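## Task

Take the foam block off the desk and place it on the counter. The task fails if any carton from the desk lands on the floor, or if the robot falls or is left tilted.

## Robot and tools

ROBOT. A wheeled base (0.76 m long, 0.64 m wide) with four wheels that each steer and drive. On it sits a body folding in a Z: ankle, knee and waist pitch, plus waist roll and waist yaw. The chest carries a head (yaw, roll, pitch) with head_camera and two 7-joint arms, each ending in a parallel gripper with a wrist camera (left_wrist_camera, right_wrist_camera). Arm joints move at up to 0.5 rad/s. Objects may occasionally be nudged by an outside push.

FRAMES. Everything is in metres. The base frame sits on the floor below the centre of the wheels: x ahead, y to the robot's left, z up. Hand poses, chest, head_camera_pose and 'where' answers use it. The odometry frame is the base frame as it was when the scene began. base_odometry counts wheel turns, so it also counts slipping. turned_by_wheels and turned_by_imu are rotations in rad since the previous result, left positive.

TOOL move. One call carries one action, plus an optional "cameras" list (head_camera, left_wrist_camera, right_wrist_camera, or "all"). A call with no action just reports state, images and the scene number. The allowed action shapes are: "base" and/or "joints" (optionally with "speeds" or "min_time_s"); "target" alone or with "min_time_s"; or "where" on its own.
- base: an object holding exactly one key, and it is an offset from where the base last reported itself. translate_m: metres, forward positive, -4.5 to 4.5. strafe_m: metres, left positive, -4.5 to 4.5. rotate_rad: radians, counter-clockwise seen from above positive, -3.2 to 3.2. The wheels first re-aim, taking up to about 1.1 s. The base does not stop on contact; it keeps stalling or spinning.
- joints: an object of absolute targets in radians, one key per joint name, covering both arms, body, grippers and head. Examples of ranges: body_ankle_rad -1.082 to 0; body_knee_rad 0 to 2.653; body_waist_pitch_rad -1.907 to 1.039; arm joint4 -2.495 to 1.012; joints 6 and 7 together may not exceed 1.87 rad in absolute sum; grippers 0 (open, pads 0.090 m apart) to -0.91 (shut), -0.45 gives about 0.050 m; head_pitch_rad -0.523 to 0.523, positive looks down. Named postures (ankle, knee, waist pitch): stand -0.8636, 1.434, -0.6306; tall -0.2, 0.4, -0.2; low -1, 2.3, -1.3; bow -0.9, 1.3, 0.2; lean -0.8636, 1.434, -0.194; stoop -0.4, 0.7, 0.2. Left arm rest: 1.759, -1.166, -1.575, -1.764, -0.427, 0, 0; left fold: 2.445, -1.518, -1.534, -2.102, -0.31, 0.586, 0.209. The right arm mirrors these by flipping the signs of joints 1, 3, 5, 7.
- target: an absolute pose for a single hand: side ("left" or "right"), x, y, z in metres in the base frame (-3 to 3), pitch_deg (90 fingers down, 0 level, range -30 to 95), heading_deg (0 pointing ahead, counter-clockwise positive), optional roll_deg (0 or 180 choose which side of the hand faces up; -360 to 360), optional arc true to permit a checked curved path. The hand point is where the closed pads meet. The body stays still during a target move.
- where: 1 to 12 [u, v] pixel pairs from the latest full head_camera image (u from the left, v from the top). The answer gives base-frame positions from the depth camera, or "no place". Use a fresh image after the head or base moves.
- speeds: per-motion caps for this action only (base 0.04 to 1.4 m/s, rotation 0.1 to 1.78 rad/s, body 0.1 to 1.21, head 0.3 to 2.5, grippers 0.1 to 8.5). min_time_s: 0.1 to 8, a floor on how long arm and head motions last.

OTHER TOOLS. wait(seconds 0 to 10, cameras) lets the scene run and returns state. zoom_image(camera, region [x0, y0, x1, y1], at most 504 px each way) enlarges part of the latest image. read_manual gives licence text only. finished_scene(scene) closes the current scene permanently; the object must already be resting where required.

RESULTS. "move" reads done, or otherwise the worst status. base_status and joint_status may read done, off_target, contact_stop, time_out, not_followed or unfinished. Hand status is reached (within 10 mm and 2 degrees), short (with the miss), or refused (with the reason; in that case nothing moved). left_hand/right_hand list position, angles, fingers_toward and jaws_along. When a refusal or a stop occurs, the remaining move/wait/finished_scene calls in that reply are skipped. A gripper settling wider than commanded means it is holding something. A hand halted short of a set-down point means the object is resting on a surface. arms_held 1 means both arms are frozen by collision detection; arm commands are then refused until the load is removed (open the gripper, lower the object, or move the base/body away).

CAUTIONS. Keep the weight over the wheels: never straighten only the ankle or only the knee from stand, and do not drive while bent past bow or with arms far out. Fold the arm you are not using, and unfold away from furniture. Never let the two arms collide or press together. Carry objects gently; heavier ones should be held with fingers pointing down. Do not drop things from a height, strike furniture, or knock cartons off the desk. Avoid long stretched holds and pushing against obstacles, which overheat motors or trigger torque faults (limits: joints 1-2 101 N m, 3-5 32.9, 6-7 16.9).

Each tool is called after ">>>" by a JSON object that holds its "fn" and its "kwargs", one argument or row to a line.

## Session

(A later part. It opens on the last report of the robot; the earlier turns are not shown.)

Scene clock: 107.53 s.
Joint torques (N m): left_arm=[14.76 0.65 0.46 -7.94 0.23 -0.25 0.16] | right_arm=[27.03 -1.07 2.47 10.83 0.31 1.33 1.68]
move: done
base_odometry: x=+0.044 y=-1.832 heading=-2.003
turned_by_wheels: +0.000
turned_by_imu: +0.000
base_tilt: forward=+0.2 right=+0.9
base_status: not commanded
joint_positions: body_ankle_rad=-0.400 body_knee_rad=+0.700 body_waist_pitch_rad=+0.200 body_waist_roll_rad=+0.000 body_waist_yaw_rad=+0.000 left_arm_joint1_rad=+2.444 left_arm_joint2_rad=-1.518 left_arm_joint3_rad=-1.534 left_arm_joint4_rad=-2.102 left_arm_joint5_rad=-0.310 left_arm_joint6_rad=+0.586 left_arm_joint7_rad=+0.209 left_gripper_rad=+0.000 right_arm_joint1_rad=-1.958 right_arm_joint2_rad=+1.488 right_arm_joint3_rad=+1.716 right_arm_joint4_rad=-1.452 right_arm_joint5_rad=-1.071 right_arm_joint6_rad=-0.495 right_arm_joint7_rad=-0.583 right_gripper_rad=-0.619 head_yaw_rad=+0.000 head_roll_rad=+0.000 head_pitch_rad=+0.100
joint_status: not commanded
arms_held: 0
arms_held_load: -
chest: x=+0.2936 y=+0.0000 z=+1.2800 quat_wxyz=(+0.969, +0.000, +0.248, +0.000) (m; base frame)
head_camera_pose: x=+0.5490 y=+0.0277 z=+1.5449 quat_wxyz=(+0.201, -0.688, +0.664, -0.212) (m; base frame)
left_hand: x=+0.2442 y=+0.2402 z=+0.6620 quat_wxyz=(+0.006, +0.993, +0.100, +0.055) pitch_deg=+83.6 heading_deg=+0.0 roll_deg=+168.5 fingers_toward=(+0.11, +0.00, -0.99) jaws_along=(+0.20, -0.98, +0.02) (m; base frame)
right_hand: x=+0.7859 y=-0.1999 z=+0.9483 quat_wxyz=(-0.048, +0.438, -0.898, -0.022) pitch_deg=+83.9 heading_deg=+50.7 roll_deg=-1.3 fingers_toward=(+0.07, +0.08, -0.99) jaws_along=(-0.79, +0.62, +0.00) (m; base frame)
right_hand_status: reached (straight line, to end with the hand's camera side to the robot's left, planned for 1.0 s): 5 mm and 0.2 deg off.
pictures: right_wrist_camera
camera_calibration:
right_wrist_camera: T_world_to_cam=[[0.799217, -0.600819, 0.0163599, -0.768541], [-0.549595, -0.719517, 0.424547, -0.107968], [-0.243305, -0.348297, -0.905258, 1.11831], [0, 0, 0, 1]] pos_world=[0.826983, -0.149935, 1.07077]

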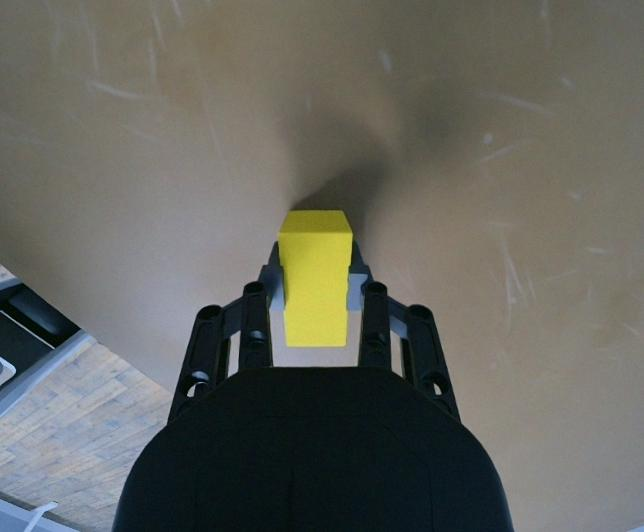

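Contact (torque changed, hand stopped 5 mm short). Release.

>>> {"fn": "move", "kwargs": {
  "joints": {"right_gripper_rad":-0.3},
  "speeds": {"right_gripper_rad":0.4}
}}

>>> {"fn": "move", "kwargs": {
  "target": {"side":"right","x":0.785,"y":-0.2,"z":1.12,"pitch_deg":84,"heading_deg":52,"arc":true},
  "cameras": ["right_wrist_camera"]
}}

Scene clock: 110.13 s.
Joint torques (N m): left_arm=[15.35 0.37 0.41 -8.04 0.38 -0.24 0.13] | right_arm=[32.3 -0.66 2.52 10.29 0.44 0.25 0.29]
move: done
base_odometry: x=+0.044 y=-1.832 heading=-2.003
turned_by_wheels: +0.000
turned_by_imu: +0.000
base_tilt: forward=+0.3 right=+0.8
base_status: not commanded
joint_positions: body_ankle_rad=-0.400 body_knee_rad=+0.700 body_waist_pitch_rad=+0.200 body_waist_roll_rad=+0.000 body_waist_yaw_rad=+0.000 left_arm_joint1_rad=+2.444 left_arm_joint2_rad=-1.518 left_arm_joint3_rad=-1.534 left_arm_joint4_rad=-2.102 left_arm_joint5_rad=-0.310 left_arm_joint6_rad=+0.586 left_arm_joint7_rad=+0.209 left_gripper_rad=+0.000 right_arm_joint1_rad=-1.968 right_arm_joint2_rad=+1.488 right_arm_joint3_rad=+1.717 right_arm_joint4_rad=-1.451 right_arm_joint5_rad=-1.071 right_arm_joint6_rad=-0.491 right_arm_joint7_rad=-0.577 right_gripper_rad=-0.301 head_yaw_rad=+0.000 head_roll_rad=+0.000 head_pitch_rad=+0.100
joint_status: all done
arms_held: 0
arms_held_load: -
chest: x=+0.2936 y=+0.0000 z=+1.2800 quat_wxyz=(+0.969, +0.000, +0.248, +0.000) (m; base frame)
head_camera_pose: x=+0.5490 y=+0.0277 z=+1.5449 quat_wxyz=(+0.201, -0.688, +0.664, -0.212) (m; base frame)
left_hand: x=+0.2442 y=+0.2402 z=+0.6620 quat_wxyz=(+0.006, +0.993, +0.100, +0.055) pitch_deg=+83.6 heading_deg=+0.0 roll_deg=+168.5 fingers_toward=(+0.11, +0.00, -0.99) jaws_along=(+0.20, -0.98, +0.02) (m; base frame)
right_hand: x=+0.7847 y=-0.2000 z=+0.9435 quat_wxyz=(-0.047, +0.438, -0.897, -0.022) pitch_deg=+84.1 heading_deg=+51.7 roll_deg=-0.3 fingers_toward=(+0.06, +0.08, -0.99) jaws_along=(-0.79, +0.61, +0.00) (m; base frame)
pictures: none

Scene clock: 111.90 s.
Joint torques (N m): left_arm=[15.65 0.63 0.46 -7.96 0.32 -0.2 0.14] | right_arm=[31.18 0.83 1.44 12.84 -0.27 -0.24 -0.5]
move: done
base_odometry: x=+0.044 y=-1.832 heading=-2.003
turned_by_wheels: +0.000
turned_by_imu: +0.000
base_tilt: forward=+0.2 right=+0.8
base_status: not commanded
joint_positions: body_ankle_rad=-0.400 body_knee_rad=+0.700 body_waist_pitch_rad=+0.200 body_waist_roll_rad=+0.000 body_waist_yaw_rad=+0.000 left_arm_joint1_rad=+2.444 left_arm_joint2_rad=-1.518 left_arm_joint3_rad=-1.534 left_arm_joint4_rad=-2.102 left_arm_joint5_rad=-0.310 left_arm_joint6_rad=+0.586 left_arm_joint7_rad=+0.209 left_gripper_rad=+0.000 right_arm_joint1_rad=-1.656 right_arm_joint2_rad=+1.516 right_arm_joint3_rad=+1.692 right_arm_joint4_rad=-1.349 right_arm_joint5_rad=-1.243 right_arm_joint6_rad=-0.665 right_arm_joint7_rad=-1.019 right_gripper_rad=-0.300 head_yaw_rad=+0.000 head_roll_rad=+0.000 head_pitch_rad=+0.100
joint_status: not commanded
arms_held: 0
arms_held_load: -
chest: x=+0.2936 y=+0.0000 z=+1.2800 quat_wxyz=(+0.969, +0.000, +0.248, +0.000) (m; base frame)
head_camera_pose: x=+0.5490 y=+0.0277 z=+1.5449 quat_wxyz=(+0.201, -0.688, +0.664, -0.212) (m; base frame)
left_hand: x=+0.2442 y=+0.2402 z=+0.6620 quat_wxyz=(+0.006, +0.993, +0.100, +0.055) pitch_deg=+83.6 heading_deg=+0.0 roll_deg=+168.5 fingers_toward=(+0.11, +0.00, -0.99) jaws_along=(+0.20, -0.98, +0.02) (m; base frame)
right_hand: x=+0.7850 y=-0.2000 z=+1.1189 quat_wxyz=(-0.047, +0.437, -0.898, -0.024) pitch_deg=+83.9 heading_deg=+53.3 roll_deg=+1.3 fingers_toward=(+0.06, +0.08, -0.99) jaws_along=(-0.79, +0.62, +0.00) (m; base frame)
right_hand_status: reached (straight line, to end with the hand's camera side to the robot's left, planned for 1.3 s): 1 mm and 0.2 deg off.
pictures: right_wrist_camera
camera_calibration:
right_wrist_camera: T_world_to_cam=[[0.799284, -0.600845, 0.0114202, -0.76526], [-0.547979, -0.720894, 0.424301, -0.18221], [-0.246706, -0.345395, -0.905449, 1.27595], [0, 0, 0, 1]] pos_world=[0.826599, -0.150449, 1.24136]

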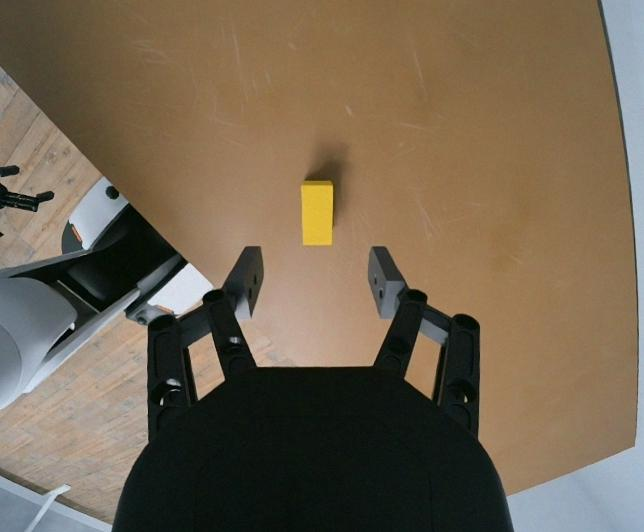

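>>> {"fn": "finished_scene", "kwargs": {
  "scene": 2
}}

The scene is finished: the task was done.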